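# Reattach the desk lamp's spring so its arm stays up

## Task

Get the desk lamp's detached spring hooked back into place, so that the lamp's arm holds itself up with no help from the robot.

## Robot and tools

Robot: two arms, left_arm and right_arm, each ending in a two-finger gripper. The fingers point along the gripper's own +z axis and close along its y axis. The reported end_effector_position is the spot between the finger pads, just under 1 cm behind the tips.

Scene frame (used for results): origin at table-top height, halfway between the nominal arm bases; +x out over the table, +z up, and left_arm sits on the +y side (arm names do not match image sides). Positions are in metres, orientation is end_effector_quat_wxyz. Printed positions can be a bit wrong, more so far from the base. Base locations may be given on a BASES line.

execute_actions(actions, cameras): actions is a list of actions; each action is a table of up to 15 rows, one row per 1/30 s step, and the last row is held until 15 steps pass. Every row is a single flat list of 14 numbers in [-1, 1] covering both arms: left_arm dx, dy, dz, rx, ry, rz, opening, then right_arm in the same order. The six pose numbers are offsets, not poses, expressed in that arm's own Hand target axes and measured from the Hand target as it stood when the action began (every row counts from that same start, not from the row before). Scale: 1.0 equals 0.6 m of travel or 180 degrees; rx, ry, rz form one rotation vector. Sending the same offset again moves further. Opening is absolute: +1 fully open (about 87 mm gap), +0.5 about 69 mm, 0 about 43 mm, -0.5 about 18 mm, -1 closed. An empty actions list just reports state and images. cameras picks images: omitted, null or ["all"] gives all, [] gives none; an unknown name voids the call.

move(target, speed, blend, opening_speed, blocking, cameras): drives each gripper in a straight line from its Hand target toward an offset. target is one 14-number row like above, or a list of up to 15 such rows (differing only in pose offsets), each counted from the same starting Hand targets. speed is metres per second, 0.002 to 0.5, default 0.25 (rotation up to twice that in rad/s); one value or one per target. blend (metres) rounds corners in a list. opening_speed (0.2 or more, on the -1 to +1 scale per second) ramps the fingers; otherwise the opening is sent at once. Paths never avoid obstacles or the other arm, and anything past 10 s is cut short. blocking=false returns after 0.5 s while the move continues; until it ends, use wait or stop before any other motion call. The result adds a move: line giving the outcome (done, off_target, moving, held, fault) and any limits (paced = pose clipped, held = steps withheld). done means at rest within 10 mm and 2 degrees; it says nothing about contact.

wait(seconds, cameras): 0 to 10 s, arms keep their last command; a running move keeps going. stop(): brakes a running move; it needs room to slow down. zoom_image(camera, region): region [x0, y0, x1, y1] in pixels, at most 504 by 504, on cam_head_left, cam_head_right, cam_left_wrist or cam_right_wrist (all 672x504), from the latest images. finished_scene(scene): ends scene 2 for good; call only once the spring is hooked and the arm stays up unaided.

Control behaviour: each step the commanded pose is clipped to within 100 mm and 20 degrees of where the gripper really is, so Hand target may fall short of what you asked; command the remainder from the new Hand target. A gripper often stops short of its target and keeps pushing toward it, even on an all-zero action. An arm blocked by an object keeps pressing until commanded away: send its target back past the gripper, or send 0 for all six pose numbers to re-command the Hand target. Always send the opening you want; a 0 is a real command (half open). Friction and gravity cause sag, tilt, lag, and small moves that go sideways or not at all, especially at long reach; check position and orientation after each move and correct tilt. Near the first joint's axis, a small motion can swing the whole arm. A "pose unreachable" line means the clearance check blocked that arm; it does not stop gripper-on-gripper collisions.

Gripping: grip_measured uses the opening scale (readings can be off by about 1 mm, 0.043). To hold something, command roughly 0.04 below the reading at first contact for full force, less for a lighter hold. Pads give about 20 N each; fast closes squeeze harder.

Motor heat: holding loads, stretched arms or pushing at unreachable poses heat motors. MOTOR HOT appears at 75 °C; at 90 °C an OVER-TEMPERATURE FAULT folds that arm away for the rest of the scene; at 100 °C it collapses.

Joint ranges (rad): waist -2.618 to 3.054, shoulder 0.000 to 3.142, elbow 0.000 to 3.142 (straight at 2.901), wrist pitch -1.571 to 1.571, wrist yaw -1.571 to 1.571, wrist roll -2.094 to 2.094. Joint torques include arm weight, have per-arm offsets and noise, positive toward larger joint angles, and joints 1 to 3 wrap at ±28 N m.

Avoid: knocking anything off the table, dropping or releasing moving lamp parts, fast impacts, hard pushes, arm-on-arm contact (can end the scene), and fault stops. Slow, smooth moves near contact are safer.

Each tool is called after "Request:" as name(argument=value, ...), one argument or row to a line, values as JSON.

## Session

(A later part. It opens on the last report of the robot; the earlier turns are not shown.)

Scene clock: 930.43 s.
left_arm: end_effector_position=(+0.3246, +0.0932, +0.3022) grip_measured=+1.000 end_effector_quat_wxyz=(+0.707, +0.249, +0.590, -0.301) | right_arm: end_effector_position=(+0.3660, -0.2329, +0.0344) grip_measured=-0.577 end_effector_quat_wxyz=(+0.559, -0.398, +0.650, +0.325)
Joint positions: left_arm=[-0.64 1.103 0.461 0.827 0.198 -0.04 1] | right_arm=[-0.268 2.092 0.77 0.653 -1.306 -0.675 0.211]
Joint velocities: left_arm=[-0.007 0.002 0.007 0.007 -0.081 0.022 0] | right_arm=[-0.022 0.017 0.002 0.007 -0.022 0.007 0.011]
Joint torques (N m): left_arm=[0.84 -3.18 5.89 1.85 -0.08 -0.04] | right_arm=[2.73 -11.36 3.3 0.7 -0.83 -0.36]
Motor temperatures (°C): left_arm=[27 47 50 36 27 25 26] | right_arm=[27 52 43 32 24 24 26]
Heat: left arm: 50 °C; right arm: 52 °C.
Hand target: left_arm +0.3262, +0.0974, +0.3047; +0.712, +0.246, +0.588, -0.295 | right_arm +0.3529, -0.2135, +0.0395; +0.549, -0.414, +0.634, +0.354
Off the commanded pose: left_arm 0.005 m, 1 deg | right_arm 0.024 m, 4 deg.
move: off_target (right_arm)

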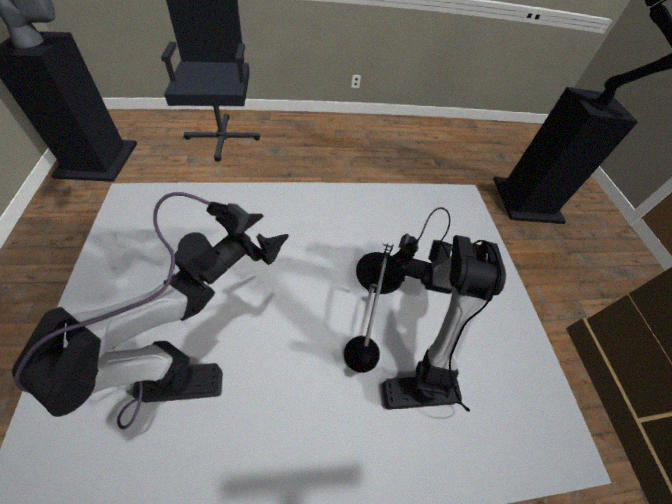

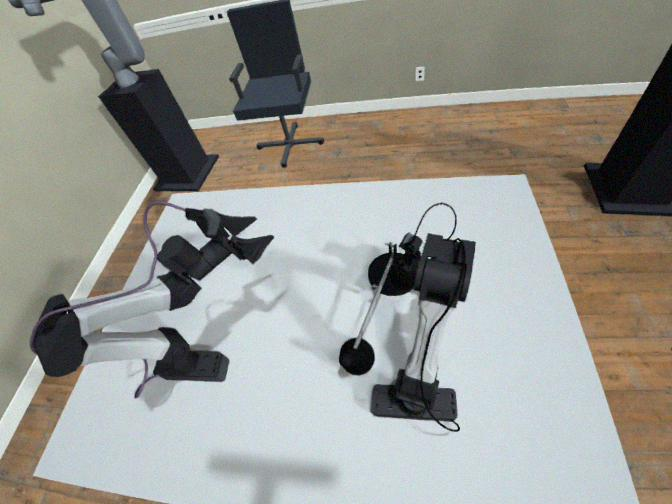

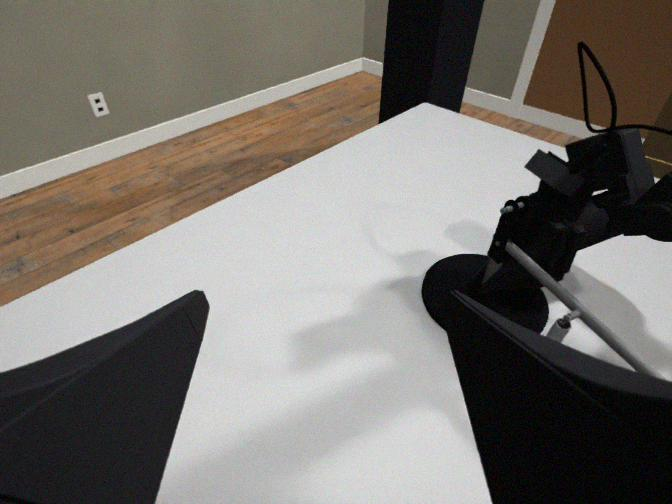

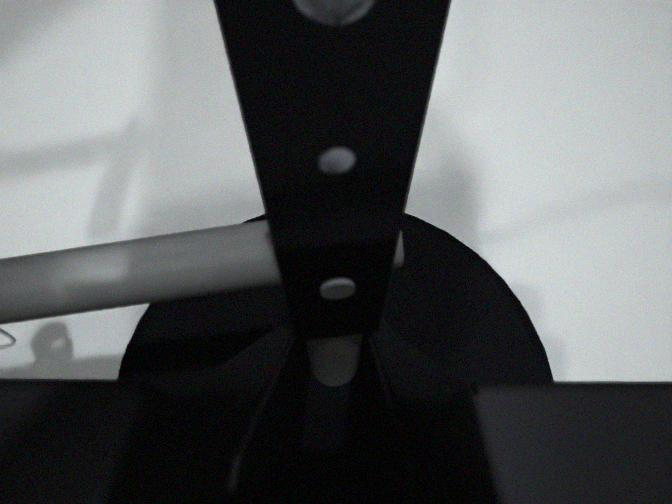

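Request:
move(
  target=[0,0,0,0,0,0,1.0, 0.003, -0.033, -0.020, 0.022, 0, 0.0033, -0.64],
  speed=0.04,
  cameras=["cam_right_wrist"],
)

Request:
move(
  target=[0,0,0,0,0,0,1.0, 0, 0, 0, 0, 0, 0, -0.2],
  speed=0.04,
  opening_speed=0.25,
)

Scene clock: 945.47 s.
left_arm: end_effector_position=(+0.3246, +0.0932, +0.3022) grip_measured=+1.000 end_effector_quat_wxyz=(+0.707, +0.249, +0.590, -0.301) | right_arm: end_effector_position=(+0.3666, -0.2335, +0.0351) grip_measured=-0.577 end_effector_quat_wxyz=(+0.559, -0.393, +0.653, +0.327)
Joint positions: left_arm=[-0.64 1.103 0.461 0.827 0.198 -0.04 1] | right_arm=[-0.269 2.092 0.77 0.663 -1.303 -0.654 0.211]
Joint velocities: left_arm=[0.002 0.002 -0.002 -0.022 0.007 -0.007 0] | right_arm=[-0.002 -0.012 -0.002 0.081 -0.051 -0.007 0.008]
Joint torques (N m): left_arm=[0.85 -3.18 5.86 1.85 -0.08 -0.04] | right_arm=[-0.4 -9.37 4.88 1.28 -0.57 0.19]
Motor temperatures (°C): left_arm=[27 46 49 36 27 25 26] | right_arm=[27 54 42 31 24 24 26]
Heat: left arm: 49 °C; right arm: 54 °C.
Hand target: left_arm +0.3262, +0.0974, +0.3047; +0.712, +0.246, +0.588, -0.295 | right_arm +0.3662, -0.2325, +0.0396; +0.561, -0.392, +0.647, +0.335
Off the commanded pose: left_arm 0.005 m, 1 deg | right_arm 0.005 m, 1 deg.
move: done
Images, in order (width x height): cam_right_wrist 672x504.

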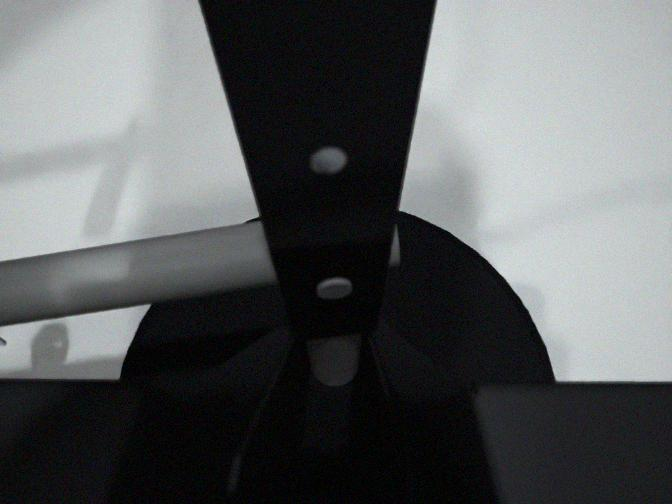

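Scene clock: 947.43 s.
left_arm: end_effector_position=(+0.3246, +0.0932, +0.3022) grip_measured=+1.000 end_effector_quat_wxyz=(+0.707, +0.249, +0.590, -0.301) | right_arm: end_effector_position=(+0.3648, -0.2319, +0.0365) grip_measured=-0.200 end_effector_quat_wxyz=(+0.557, -0.390, +0.652, +0.336)
Joint positions: left_arm=[-0.64 1.103 0.461 0.827 0.198 -0.04 1] | right_arm=[-0.269 2.092 0.77 0.664 -1.317 -0.637 0.4]
Joint velocities: left_arm=[0.002 -0.002 0.007 -0.051 0.022 0.022 0] | right_arm=[0.002 -0.017 0.002 -0.007 0.037 0.007 -0.006]
Joint torques (N m): left_arm=[0.85 -3.18 5.87 1.85 -0.08 -0.04] | right_arm=[-0.4 -9.31 4.74 1.32 -0.41 0.07]
Motor temperatures (°C): left_arm=[27 46 49 36 27 25 26] | right_arm=[27 53 42 31 24 24 26]
Heat: left arm: 49 °C; right arm: 53 °C.
Hand target: left_arm +0.3262, +0.0974, +0.3047; +0.712, +0.246, +0.588, -0.295 | right_arm +0.3662, -0.2325, +0.0396; +0.561, -0.391, +0.648, +0.335
Off the commanded pose: left_arm 0.005 m, 1 deg | right_arm 0.003 m, 1 deg.
move: done

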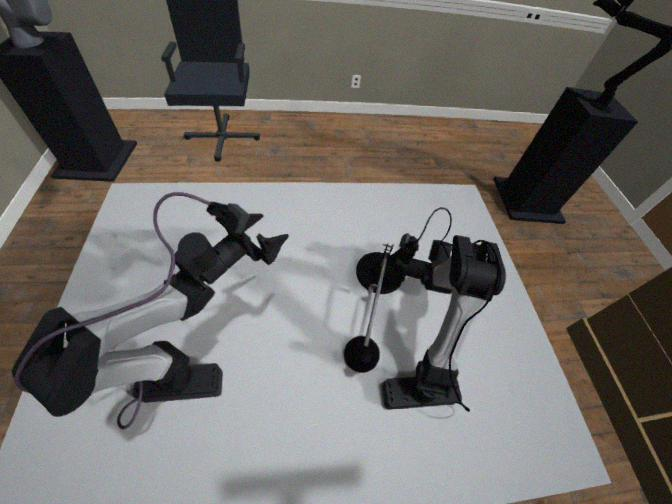

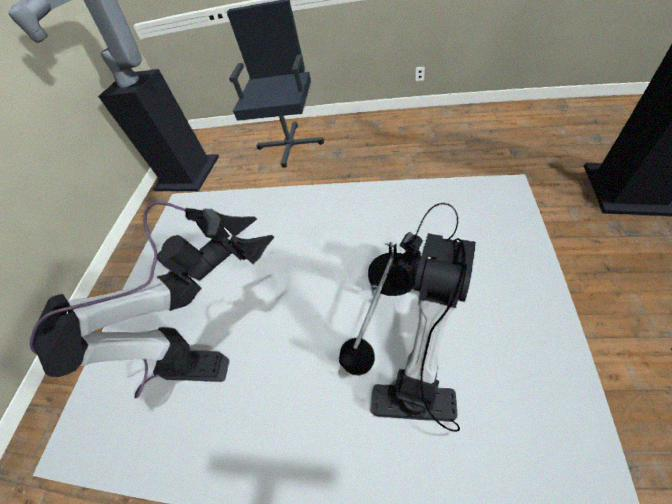

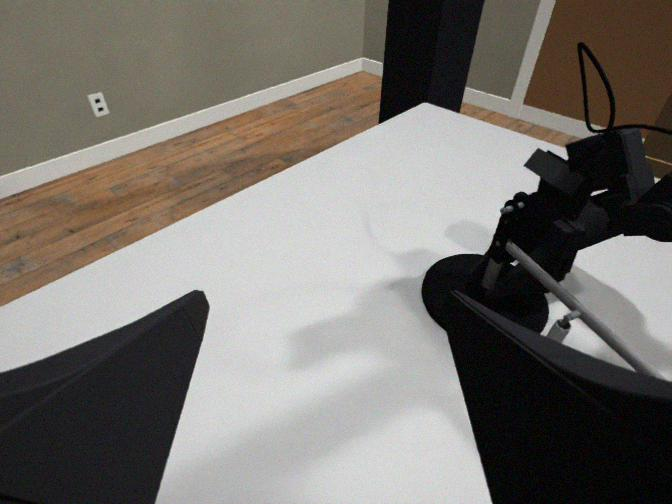

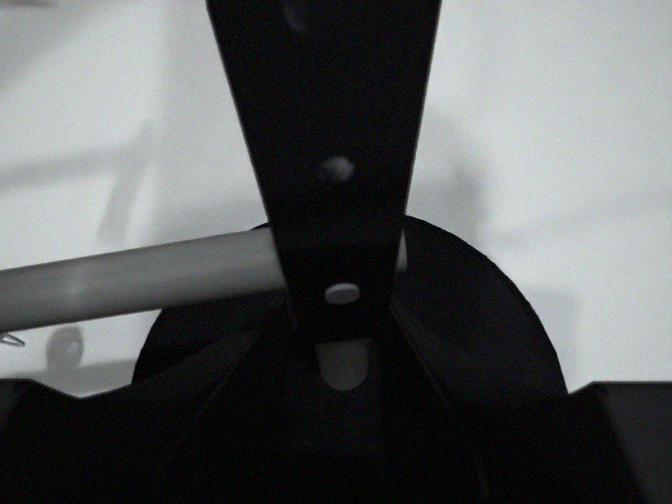

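Request:
move(
  target=[0,0,0,0,0,0,1.0, 0, 0, -0.075, 0, 0, 0, -0.2],
  speed=0.08,
  cameras=["cam_right_wrist","cam_left_wrist"],
)

Scene clock: 955.50 s.
left_arm: end_effector_position=(+0.3246, +0.0932, +0.3022) grip_measured=+1.000 end_effector_quat_wxyz=(+0.707, +0.249, +0.590, -0.301) | right_arm: end_effector_position=(+0.3372, -0.2669, +0.0324) grip_measured=-0.200 end_effector_quat_wxyz=(+0.551, -0.378, +0.658, +0.347)
Joint positions: left_arm=[-0.64 1.103 0.461 0.827 0.198 -0.04 1] | right_arm=[-0.402 2.061 0.843 0.077 -1.404 -1.096 0.4]
Joint velocities: left_arm=[0.002 -0.012 -0.032 0.022 0.066 0.037 0] | right_arm=[-0.007 -0.007 -0.017 -0.037 -0.007 -0.095 -0.004]
Joint torques (N m): left_arm=[0.84 -3.18 5.87 1.84 -0.08 -0.04] | right_arm=[-0.49 -11.69 7.06 0.6 -0.59 -0.14]
Motor temperatures (°C): left_arm=[27 45 49 36 27 25 26] | right_arm=[27 52 41 31 24 24 26]
Heat: left arm: 49 °C; right arm: 52 °C.
Hand target: left_arm +0.3262, +0.0974, +0.3047; +0.712, +0.246, +0.588, -0.295 | right_arm +0.3453, -0.2714, +0.0452; +0.560, -0.393, +0.647, +0.336
Off the commanded pose: left_arm 0.005 m, 1 deg | right_arm 0.017 m, 3 deg.
move: off_target (right_arm)
Images, in order (width x height): cam_left_wrist 672x504, cam_right_wrist 672x504.

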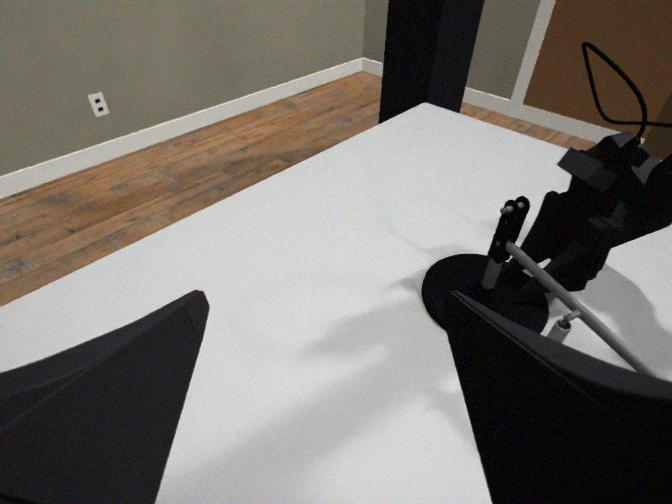

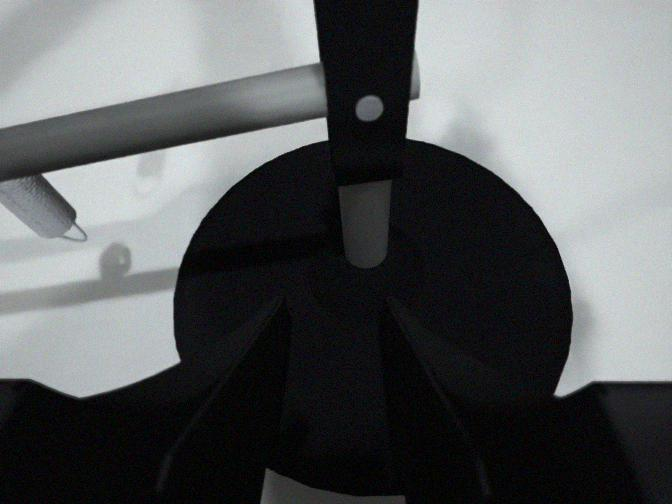

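Request:
zoom_image(
  camera="cam_left_wrist",
  region=[472, 180, 672, 400],
)

Request:
zoom_image(
  camera="cam_right_wrist",
  region=[0, 0, 504, 300],
)

Scaled by 2.291 from the camera's 672x504 image, which has a finer 960x720 frame.

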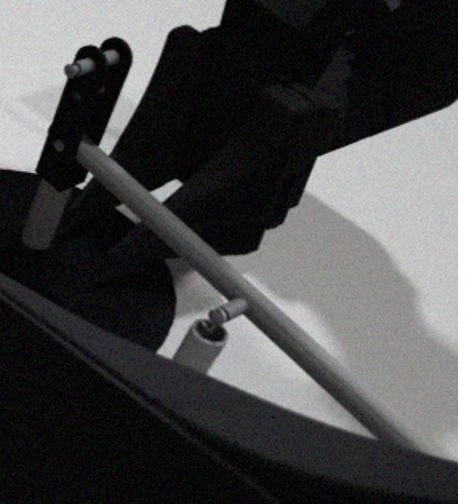

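Scaled by 1.000.

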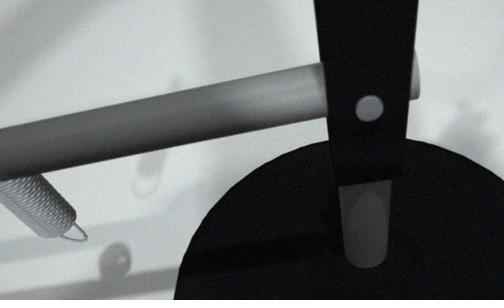

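Request:
move(
  target=[0,0,0,0,0,0,1.0, -0.2768, 0.0432, -0.119, 0.2127, 0.1944, 0.1089, -0.2],
  speed=0.15,
)

Scene clock: 1005.20 s.
left_arm: end_effector_position=(+0.3247, +0.0933, +0.3022) grip_measured=+1.000 end_effector_quat_wxyz=(+0.707, +0.249, +0.590, -0.301) | right_arm: end_effector_position=(+0.2987, -0.3044, +0.2056) grip_measured=-0.200 end_effector_quat_wxyz=(+0.365, -0.161, +0.914, +0.070)
Joint positions: left_arm=[-0.64 1.103 0.461 0.827 0.197 -0.04 1] | right_arm=[-0.189 1.303 1.145 -0.737 -0.381 -0.418 0.4]
Joint velocities: left_arm=[-0.007 -0.012 0.012 -0.051 0.037 -0.051 0] | right_arm=[-0.012 0.017 -0.007 0.022 0.037 0.007 0.001]
Joint torques (N m): left_arm=[0.84 -3.18 5.86 1.84 -0.08 -0.04] | right_arm=[0.4 -5.59 11.23 1.15 -0.15 0.05]
Motor temperatures (°C): left_arm=[27 43 48 36 27 25 26] | right_arm=[26 51 42 30 24 24 25]
Heat: left arm: 48 °C; right arm: 51 °C.
Hand target: left_arm +0.3263, +0.0975, +0.3047; +0.712, +0.246, +0.588, -0.295 | right_arm +0.3019, -0.3034, +0.2189; +0.376, -0.160, +0.910, +0.065
Off the commanded pose: left_arm 0.005 m, 1 deg | right_arm 0.015 m, 2 deg.
move: off_target (right_arm)

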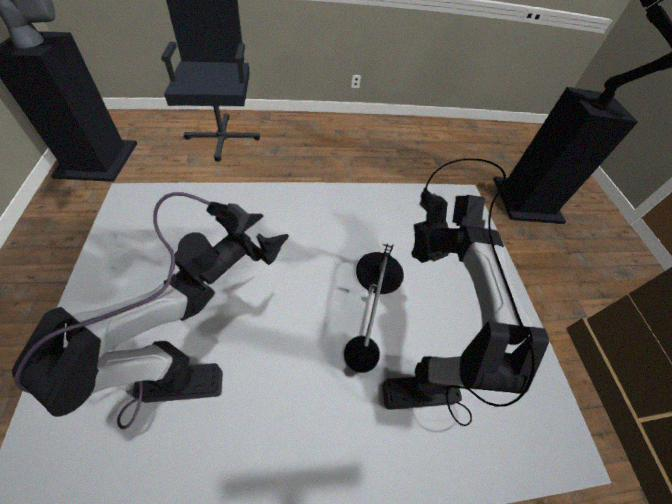

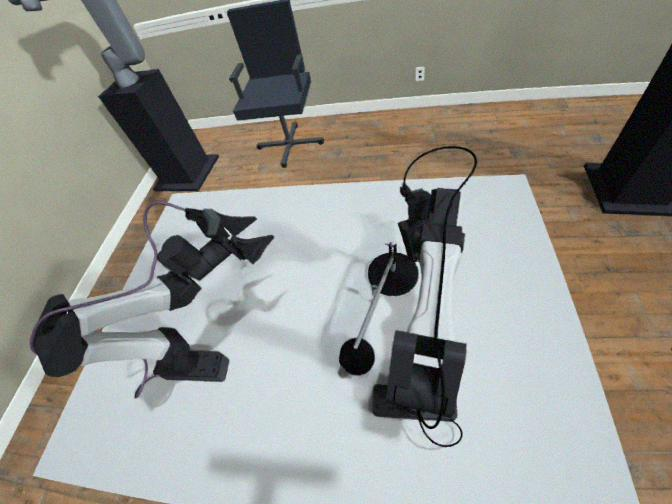

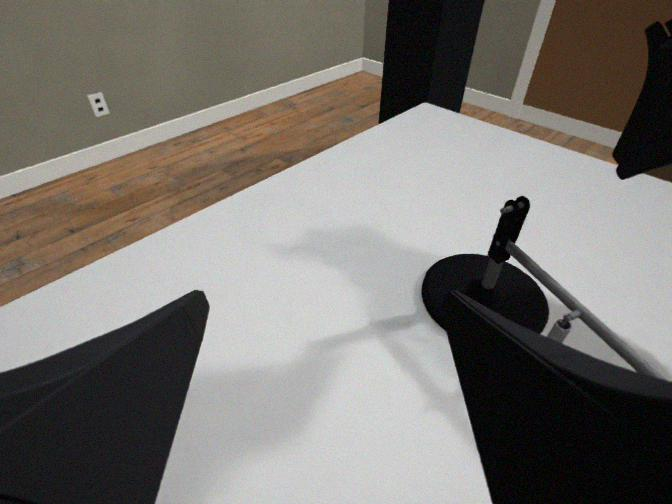

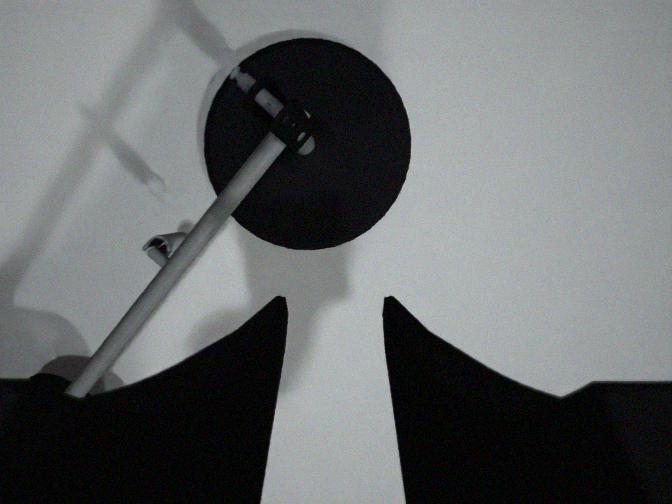

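Request:
move(
  target=[0,0,0,0,0,0,1.0, 0.1167, 0.2695, -0.0255, 0.0906, 0.2384, 0.221, -0.2],
  speed=0.15,
)

Scene clock: 1025.20 s.
left_arm: end_effector_position=(+0.3247, +0.0933, +0.3022) grip_measured=+1.000 end_effector_quat_wxyz=(+0.707, +0.249, +0.590, -0.301) | right_arm: end_effector_position=(+0.1872, -0.1763, +0.1746) grip_measured=-0.200 end_effector_quat_wxyz=(-0.002, +0.185, +0.983, -0.007)
Joint positions: left_arm=[-0.64 1.103 0.461 0.827 0.197 -0.04 1] | right_arm=[0.382 1.581 1.406 -1.406 0.011 0.738 0.4]
Joint velocities: left_arm=[0.017 -0.017 -0.002 -0.081 0.051 0.022 0] | right_arm=[-0.037 -0.007 -0.012 -0.066 0.066 -0.066 -0.006]
Joint torques (N m): left_arm=[0.85 -3.18 5.86 1.85 -0.08 -0.04] | right_arm=[0.36 -5.78 9.99 0.11 0.02 0.04]
Motor temperatures (°C): left_arm=[27 42 48 36 27 25 26] | right_arm=[26 48 48 31 23 24 25]
Heat: left arm: 48 °C; right arm: 48 °C.
Hand target: left_arm +0.3263, +0.0975, +0.3048; +0.712, +0.246, +0.588, -0.295 | right_arm +0.1899, -0.1720, +0.1811; +0.002, +0.187, +0.982, -0.002
Off the commanded pose: left_arm 0.005 m, 1 deg | right_arm 0.008 m, 1 deg.
move: done

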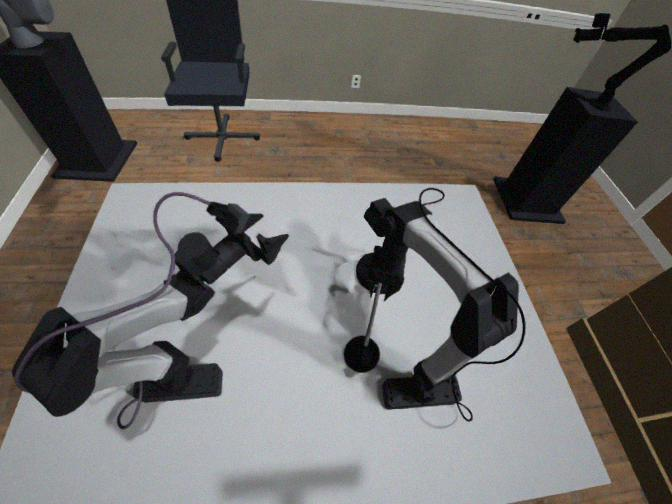

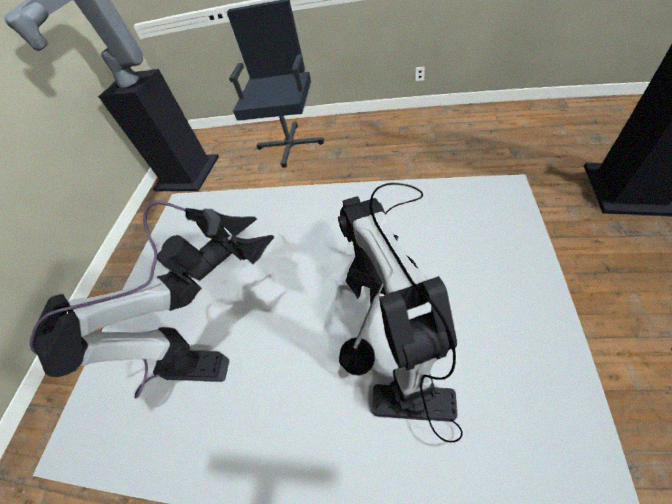

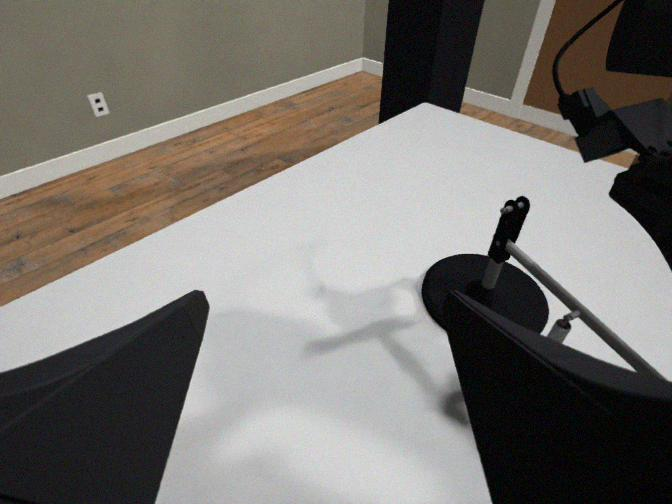

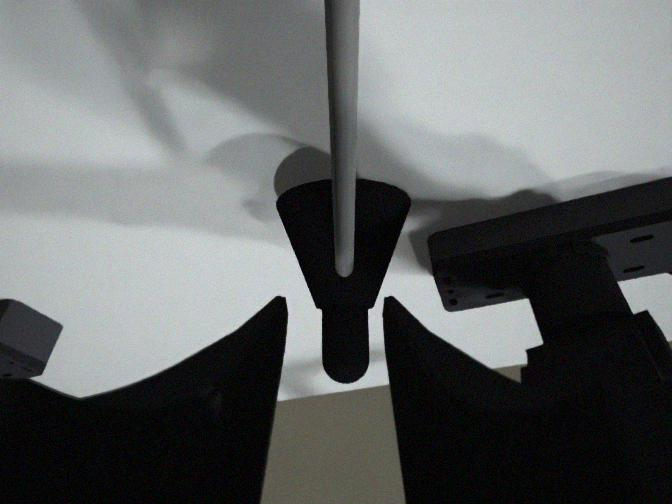

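Request:
move(
  target=[0,0,0,0,0,0,1.0, 0, -0.006, 0.125, 0, 0, 0, -0.2],
  speed=0.1,
  cameras=["cam_right_wrist","cam_left_wrist"],
)

Scene clock: 1046.03 s.
left_arm: end_effector_position=(+0.3247, +0.0933, +0.3022) grip_measured=+1.000 end_effector_quat_wxyz=(+0.707, +0.249, +0.590, -0.301) | right_arm: end_effector_position=(+0.1872, -0.1762, +0.1101) grip_measured=-0.200 end_effector_quat_wxyz=(+0.003, +0.185, +0.983, -0.004)
Joint positions: left_arm=[-0.64 1.103 0.461 0.827 0.197 -0.04 1] | right_arm=[0.382 1.587 1.156 -1.141 0.01 0.738 0.4]
Joint velocities: left_arm=[-0.007 -0.002 -0.007 -0.007 0.066 -0.037 0] | right_arm=[-0.007 0.012 -0.007 0.007 0.007 0.007 -0.006]
Joint torques (N m): left_arm=[0.85 -3.19 5.87 1.84 -0.08 -0.04] | right_arm=[-0.38 -5.93 5.57 0.45 0.01 -0.03]
Motor temperatures (°C): left_arm=[27 41 48 36 27 25 26] | right_arm=[26 45 47 29 23 24 25]
Heat: left arm: 48 °C; right arm: 47 °C.
Hand target: left_arm +0.3263, +0.0975, +0.3048; +0.712, +0.246, +0.588, -0.295 | right_arm +0.1878, -0.1753, +0.1061; +0.001, +0.187, +0.982, -0.002
Off the commanded pose: left_arm 0.005 m, 1 deg | right_arm 0.004 m, 0 deg.
move: done
Images, in order (width x height): cam_left_wrist 672x504, cam_right_wrist 672x504.

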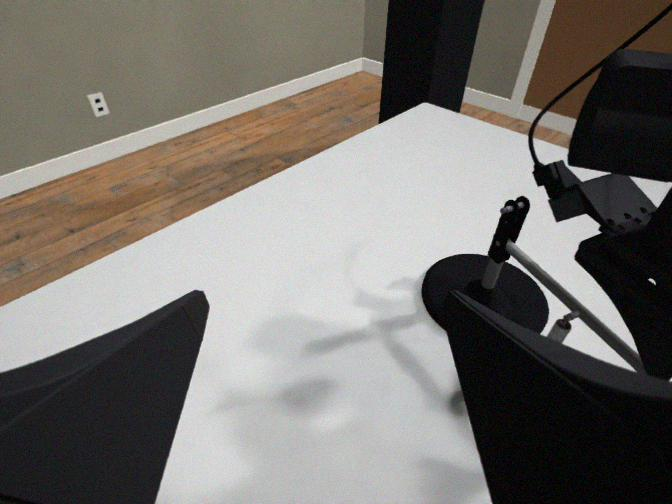

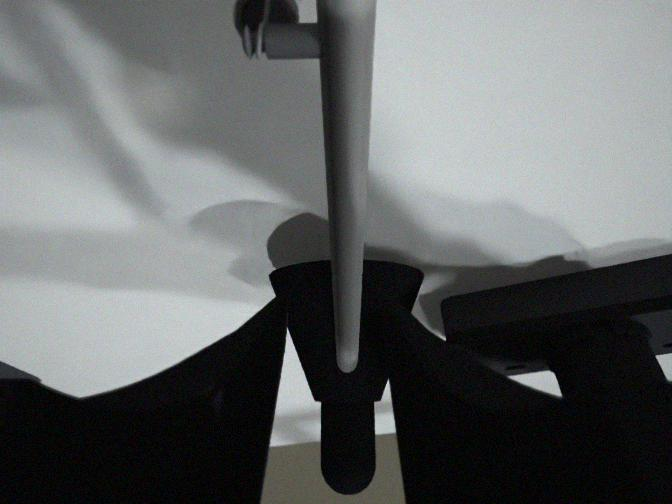

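Request:
move(
  target=[0,0,0,0,0,0,1.0, 0, -0.009, 0.072, 0, 0, 0, -0.2],
  speed=0.08,
  cameras=["cam_right_wrist","cam_left_wrist"],
)

Scene clock: 1053.73 s.
left_arm: end_effector_position=(+0.3247, +0.0933, +0.3022) grip_measured=+1.000 end_effector_quat_wxyz=(+0.707, +0.249, +0.590, -0.301) | right_arm: end_effector_position=(+0.1848, -0.1792, +0.0668) grip_measured=-0.200 end_effector_quat_wxyz=(+0.002, +0.188, +0.982, -0.004)
Joint positions: left_arm=[-0.64 1.103 0.461 0.827 0.197 -0.04 1] | right_arm=[0.374 1.621 1.013 -0.963 0.01 0.736 0.4]
Joint velocities: left_arm=[0.002 -0.007 0.002 -0.007 -0.037 0.007 0] | right_arm=[-0.002 -0.022 -0.007 -0.022 0.022 -0.022 0.001]
Joint torques (N m): left_arm=[0.84 -3.19 5.89 1.85 -0.08 -0.04] | right_arm=[-0.91 -6 5.39 0.44 0.01 -0.15]
Motor temperatures (°C): left_arm=[27 41 48 36 27 25 26] | right_arm=[26 45 46 29 23 24 25]
Heat: left arm: 48 °C; right arm: 46 °C.
Hand target: left_arm +0.3263, +0.0975, +0.3048; +0.712, +0.246, +0.588, -0.295 | right_arm +0.1854, -0.1802, +0.0631; +0.001, +0.187, +0.982, -0.002
Off the commanded pose: left_arm 0.005 m, 1 deg | right_arm 0.004 m, 0 deg.
move: done
Images, in order (width x height): cam_left_wrist 672x504, cam_right_wrist 672x504.

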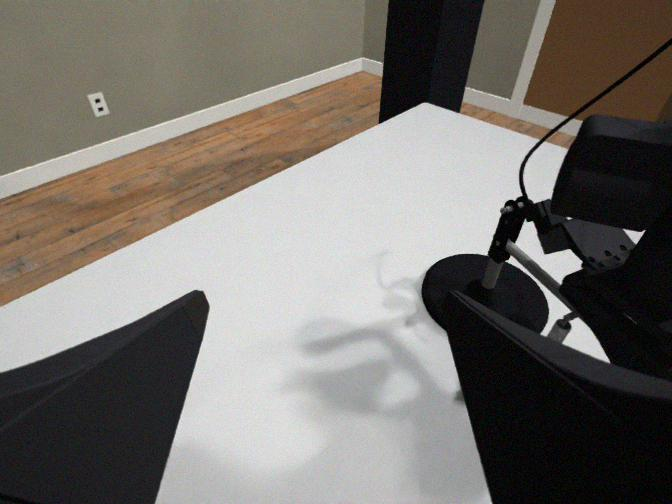

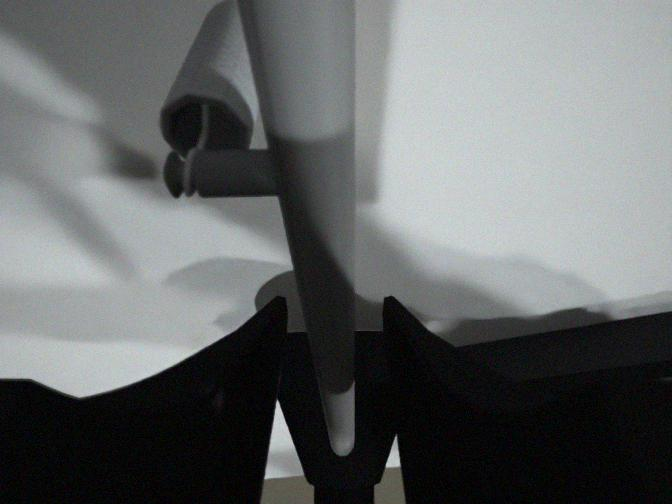

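Request:
move(
  target=[0,0,0,0,0,0,1.0, 0, 0, 0, 0, 0, 0, -0.72],
  speed=0.08,
  opening_speed=0.3,
  cameras=["cam_right_wrist"],
)

Scene clock: 1062.93 s.
left_arm: end_effector_position=(+0.3247, +0.0933, +0.3022) grip_measured=+1.000 end_effector_quat_wxyz=(+0.707, +0.249, +0.590, -0.301) | right_arm: end_effector_position=(+0.1850, -0.1797, +0.0668) grip_measured=-0.689 end_effector_quat_wxyz=(+0.003, +0.183, +0.983, -0.004)
Joint positions: left_arm=[-0.64 1.103 0.461 0.827 0.197 -0.04 1] | right_arm=[0.374 1.621 1.013 -0.962 0.011 0.725 0.156]
Joint velocities: left_arm=[-0.012 -0.002 0.012 0.007 -0.051 -0.007 0] | right_arm=[-0.002 -0.007 0.017 -0.007 -0.066 0.066 -0.019]
Joint torques (N m): left_arm=[0.85 -3.18 5.87 1.85 -0.08 -0.04] | right_arm=[-0.92 -5.98 5.39 0.44 0 -0.02]
Motor temperatures (°C): left_arm=[27 41 48 36 27 25 26] | right_arm=[26 45 45 29 23 24 25]
Heat: left arm: 48 °C; right arm: 45 °C.
Hand target: left_arm +0.3263, +0.0975, +0.3048; +0.712, +0.246, +0.588, -0.295 | right_arm +0.1854, -0.1803, +0.0631; +0.001, +0.187, +0.982, -0.002
Off the commanded pose: left_arm 0.005 m, 1 deg | right_arm 0.004 m, 1 deg.
move: done
Images, in order (width x height): cam_right_wrist 672x504.

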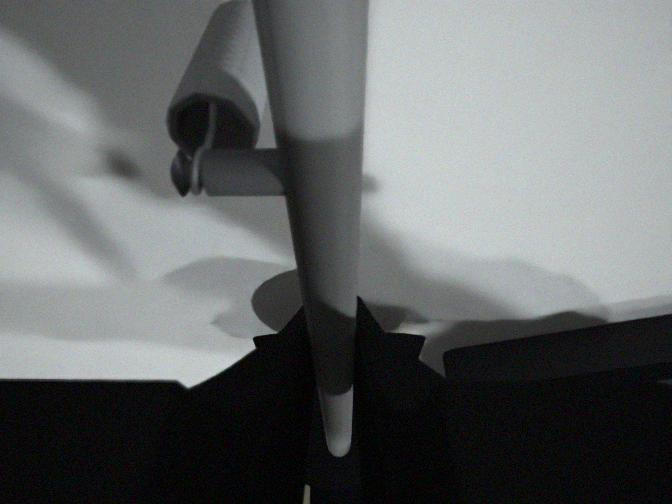

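Request:
move(
  target=[0,0,0,0,0,0,1.0, -0.0167, 0, -0.158, 0, 0, 0, -0.73],
  speed=0.06,
)

Scene clock: 1082.87 s.
left_arm: end_effector_position=(+0.3247, +0.0933, +0.3022) grip_measured=+1.000 end_effector_quat_wxyz=(+0.707, +0.249, +0.590, -0.301) | right_arm: end_effector_position=(+0.1918, -0.1833, +0.1372) grip_measured=-0.689 end_effector_quat_wxyz=(-0.017, +0.182, +0.983, -0.012)
Joint positions: left_arm=[-0.64 1.103 0.461 0.827 0.197 -0.04 1] | right_arm=[0.349 1.621 1.293 -1.285 0.004 0.699 0.156]
Joint velocities: left_arm=[-0.007 -0.022 0.012 0.022 0.022 -0.007 0] | right_arm=[-0.007 -0.007 -0.002 -0.051 0.022 0.007 -0.005]
Joint torques (N m): left_arm=[0.85 -3.18 5.86 1.84 -0.08 -0.04] | right_arm=[-0.94 -10.35 11.58 -0.17 0.07 -0.01]
Motor temperatures (°C): left_arm=[27 40 48 37 27 25 26] | right_arm=[26 45 44 29 23 24 26]
Heat: left arm: 48 °C; right arm: 45 °C.
Hand target: left_arm +0.3263, +0.0975, +0.3048; +0.712, +0.246, +0.588, -0.295 | right_arm +0.1955, -0.1841, +0.1576; +0.001, +0.187, +0.982, -0.002
Off the commanded pose: left_arm 0.005 m, 1 deg | right_arm 0.021 m, 3 deg.
move: off_target (right_arm)

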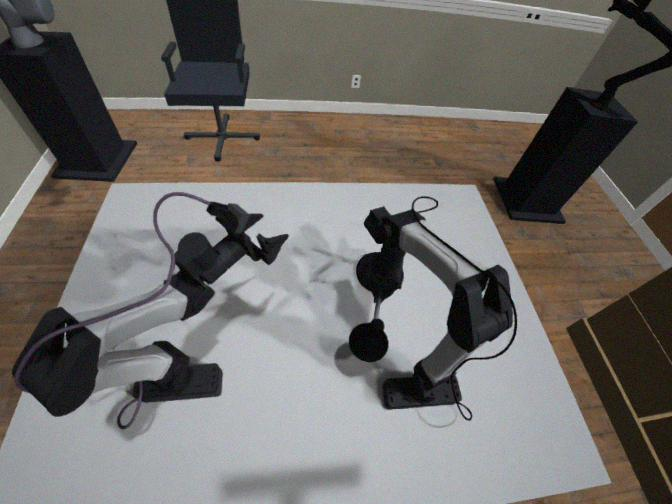

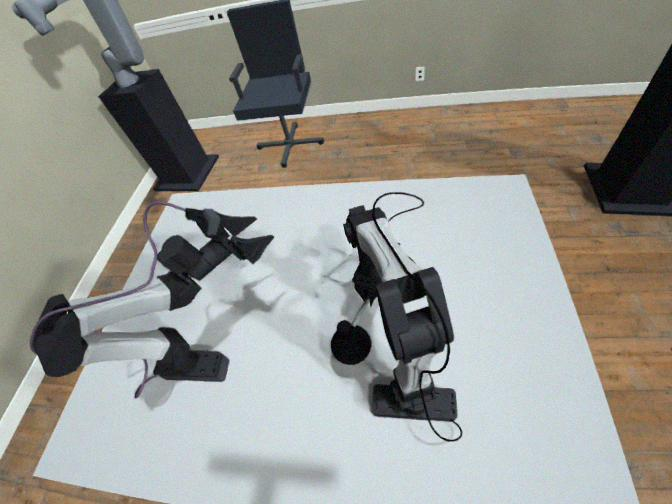

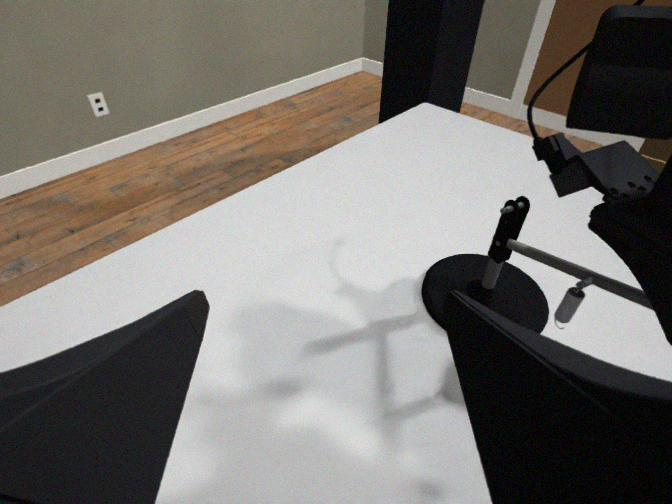

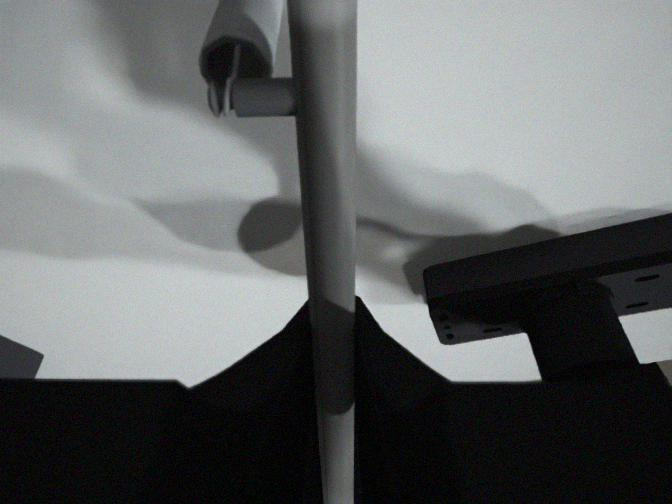

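Request:
move(
  target=[
    [0,0,0,0,0,0,1.0, -0.0607, 0, -0.1145, 0, -0.072, 0, -0.73],
    [0,0,0,0,0,0,1.0, -0.12, 0, -0.1667, 0, -0.133, 0, -0.73],
  ],
  speed=0.06,
  blend=0.02,
)

Scene clock: 1098.90 s.
left_arm: end_effector_position=(+0.3247, +0.0933, +0.3022) grip_measured=+1.000 end_effector_quat_wxyz=(+0.707, +0.249, +0.590, -0.301) | right_arm: end_effector_position=(+0.2409, -0.2030, +0.2169) grip_measured=-0.685 end_effector_quat_wxyz=(+0.116, +0.177, +0.976, -0.047)
Joint positions: left_arm=[-0.64 1.103 0.461 0.827 0.197 -0.04 1] | right_arm=[0.349 1.609 1.62 -1.422 0.196 0.674 0.157]
Joint velocities: left_arm=[0.002 -0.012 -0.012 -0.081 0.007 0.051 0] | right_arm=[-0.007 0.007 -0.012 0.007 0.066 0.007 0.005]
Joint torques (N m): left_arm=[0.85 -3.19 5.87 1.85 -0.08 -0.04] | right_arm=[-0.31 -12.37 16.28 0.71 1.05 -0.07]
Motor temperatures (°C): left_arm=[27 40 47 37 27 25 26] | right_arm=[26 48 48 28 23 23 26]
Heat: left arm: 47 °C; right arm: 48 °C.
Hand target: left_arm +0.3263, +0.0975, +0.3048; +0.712, +0.246, +0.588, -0.295 | right_arm +0.2634, -0.2110, +0.2581; +0.205, +0.184, +0.960, -0.041
Off the commanded pose: left_arm 0.005 m, 1 deg | right_arm 0.047 m, 10 deg.
move: off_target (right_arm)

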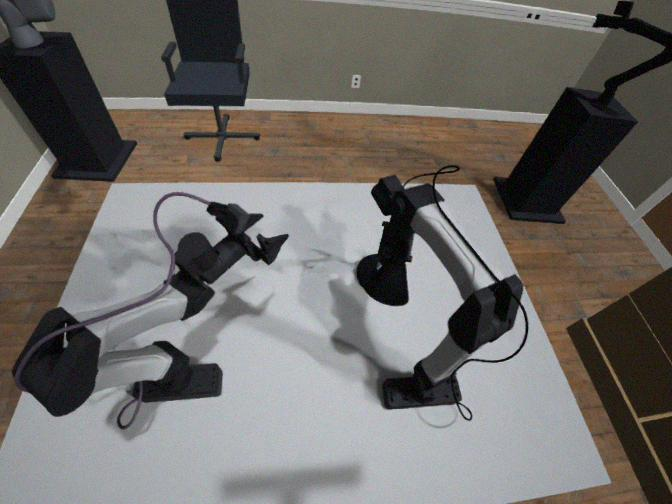

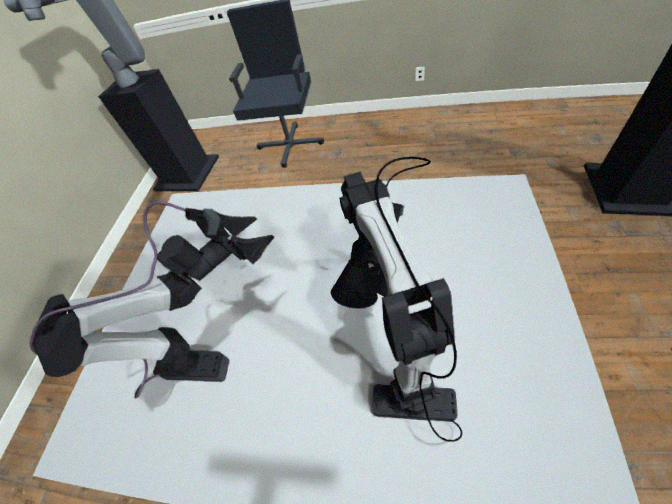

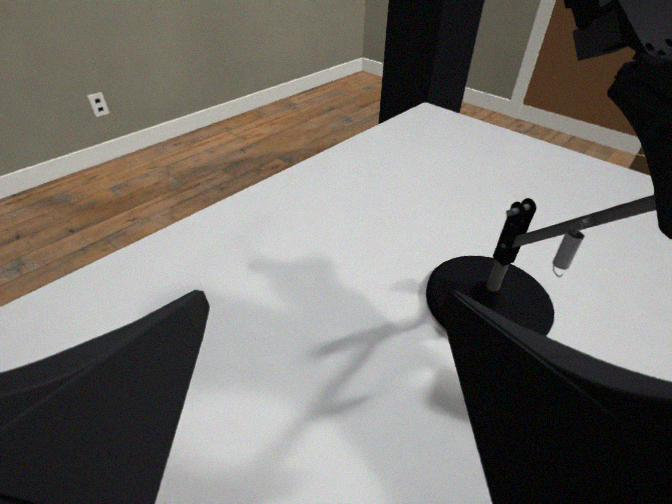

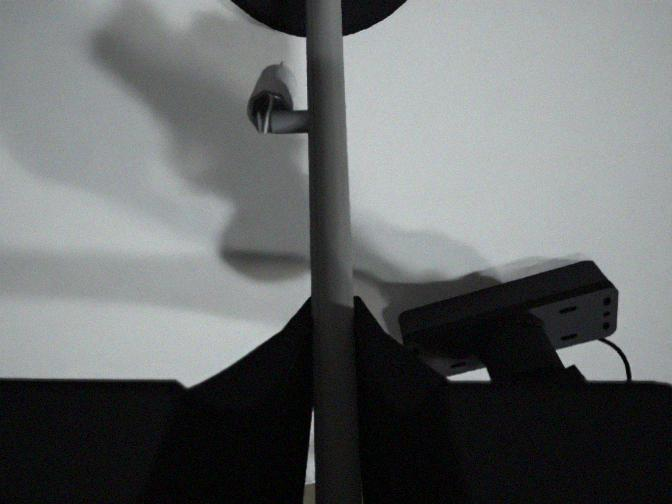

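Request:
zoom_image(
  camera="cam_left_wrist",
  region=[402, 180, 672, 380],
)

Scaled by 1.867 from the camera's 672x504 image, which has a finer 960x720 frame.

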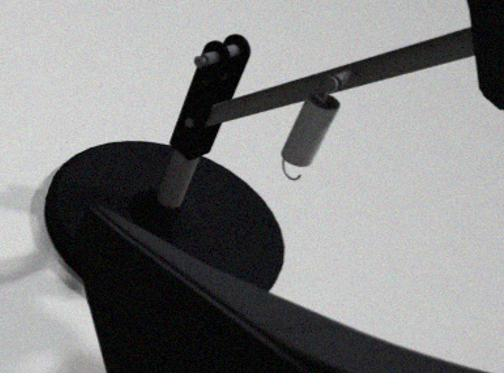

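Request:
move(
  target=[0,0,0,0,0,0,1.0, -0.032, 0, 0.0143, 0, -0.05, 0, -0.73],
  speed=0.05,
)

Scene clock: 1156.33 s.
left_arm: end_effector_position=(+0.3247, +0.0933, +0.3022) grip_measured=+1.000 end_effector_quat_wxyz=(+0.707, +0.249, +0.590, -0.301) | right_arm: end_effector_position=(+0.2481, -0.2065, +0.2235) grip_measured=-0.676 end_effector_quat_wxyz=(+0.150, +0.172, +0.972, -0.056)
Joint positions: left_arm=[-0.64 1.103 0.461 0.827 0.197 -0.04 1] | right_arm=[0.361 1.588 1.62 -1.393 0.246 0.669 0.162]
Joint velocities: left_arm=[-0.007 -0.012 0.002 -0.022 0.051 -0.022 0] | right_arm=[-0.002 0.002 0.002 -0.037 -0.022 0.022 0.002]
Joint torques (N m): left_arm=[0.85 -3.18 5.87 1.85 -0.08 -0.04] | right_arm=[0.06 -15.23 9.09 1.78 1.62 -0.14]
Motor temperatures (°C): left_arm=[27 39 47 37 27 25 26] | right_arm=[26 51 72 28 25 23 26]
Heat: left arm: 47 °C; right arm: 72 °C.
Hand target: left_arm +0.3263, +0.0975, +0.3048; +0.712, +0.246, +0.588, -0.295 | right_arm +0.2828, -0.2189, +0.2581; +0.279, +0.181, +0.941, -0.056
Off the commanded pose: left_arm 0.005 m, 1 deg | right_arm 0.051 m, 15 deg.
move: off_target (right_arm)

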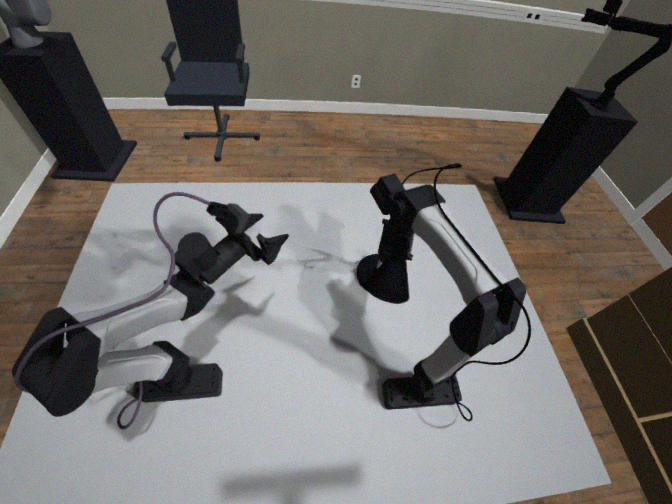

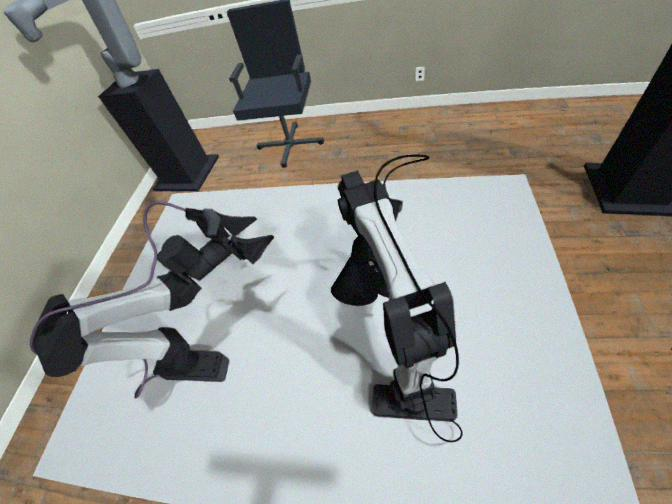

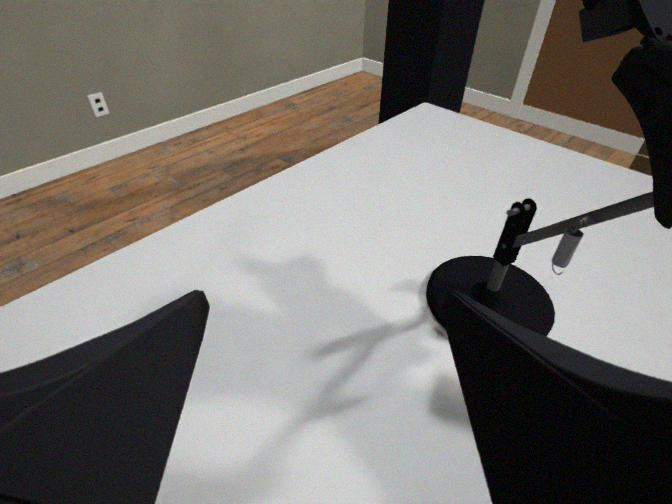

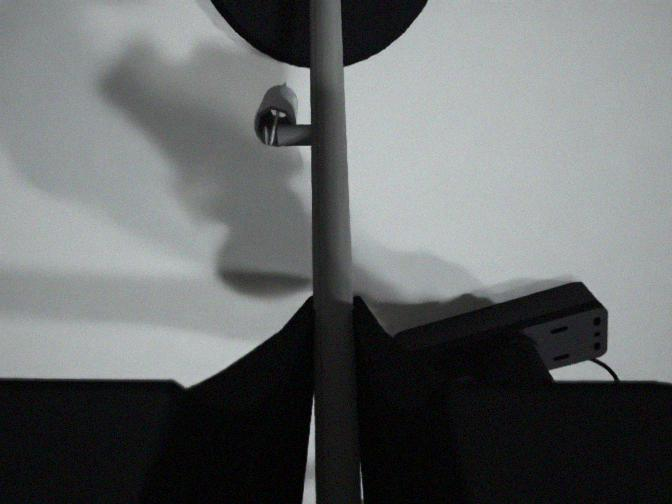

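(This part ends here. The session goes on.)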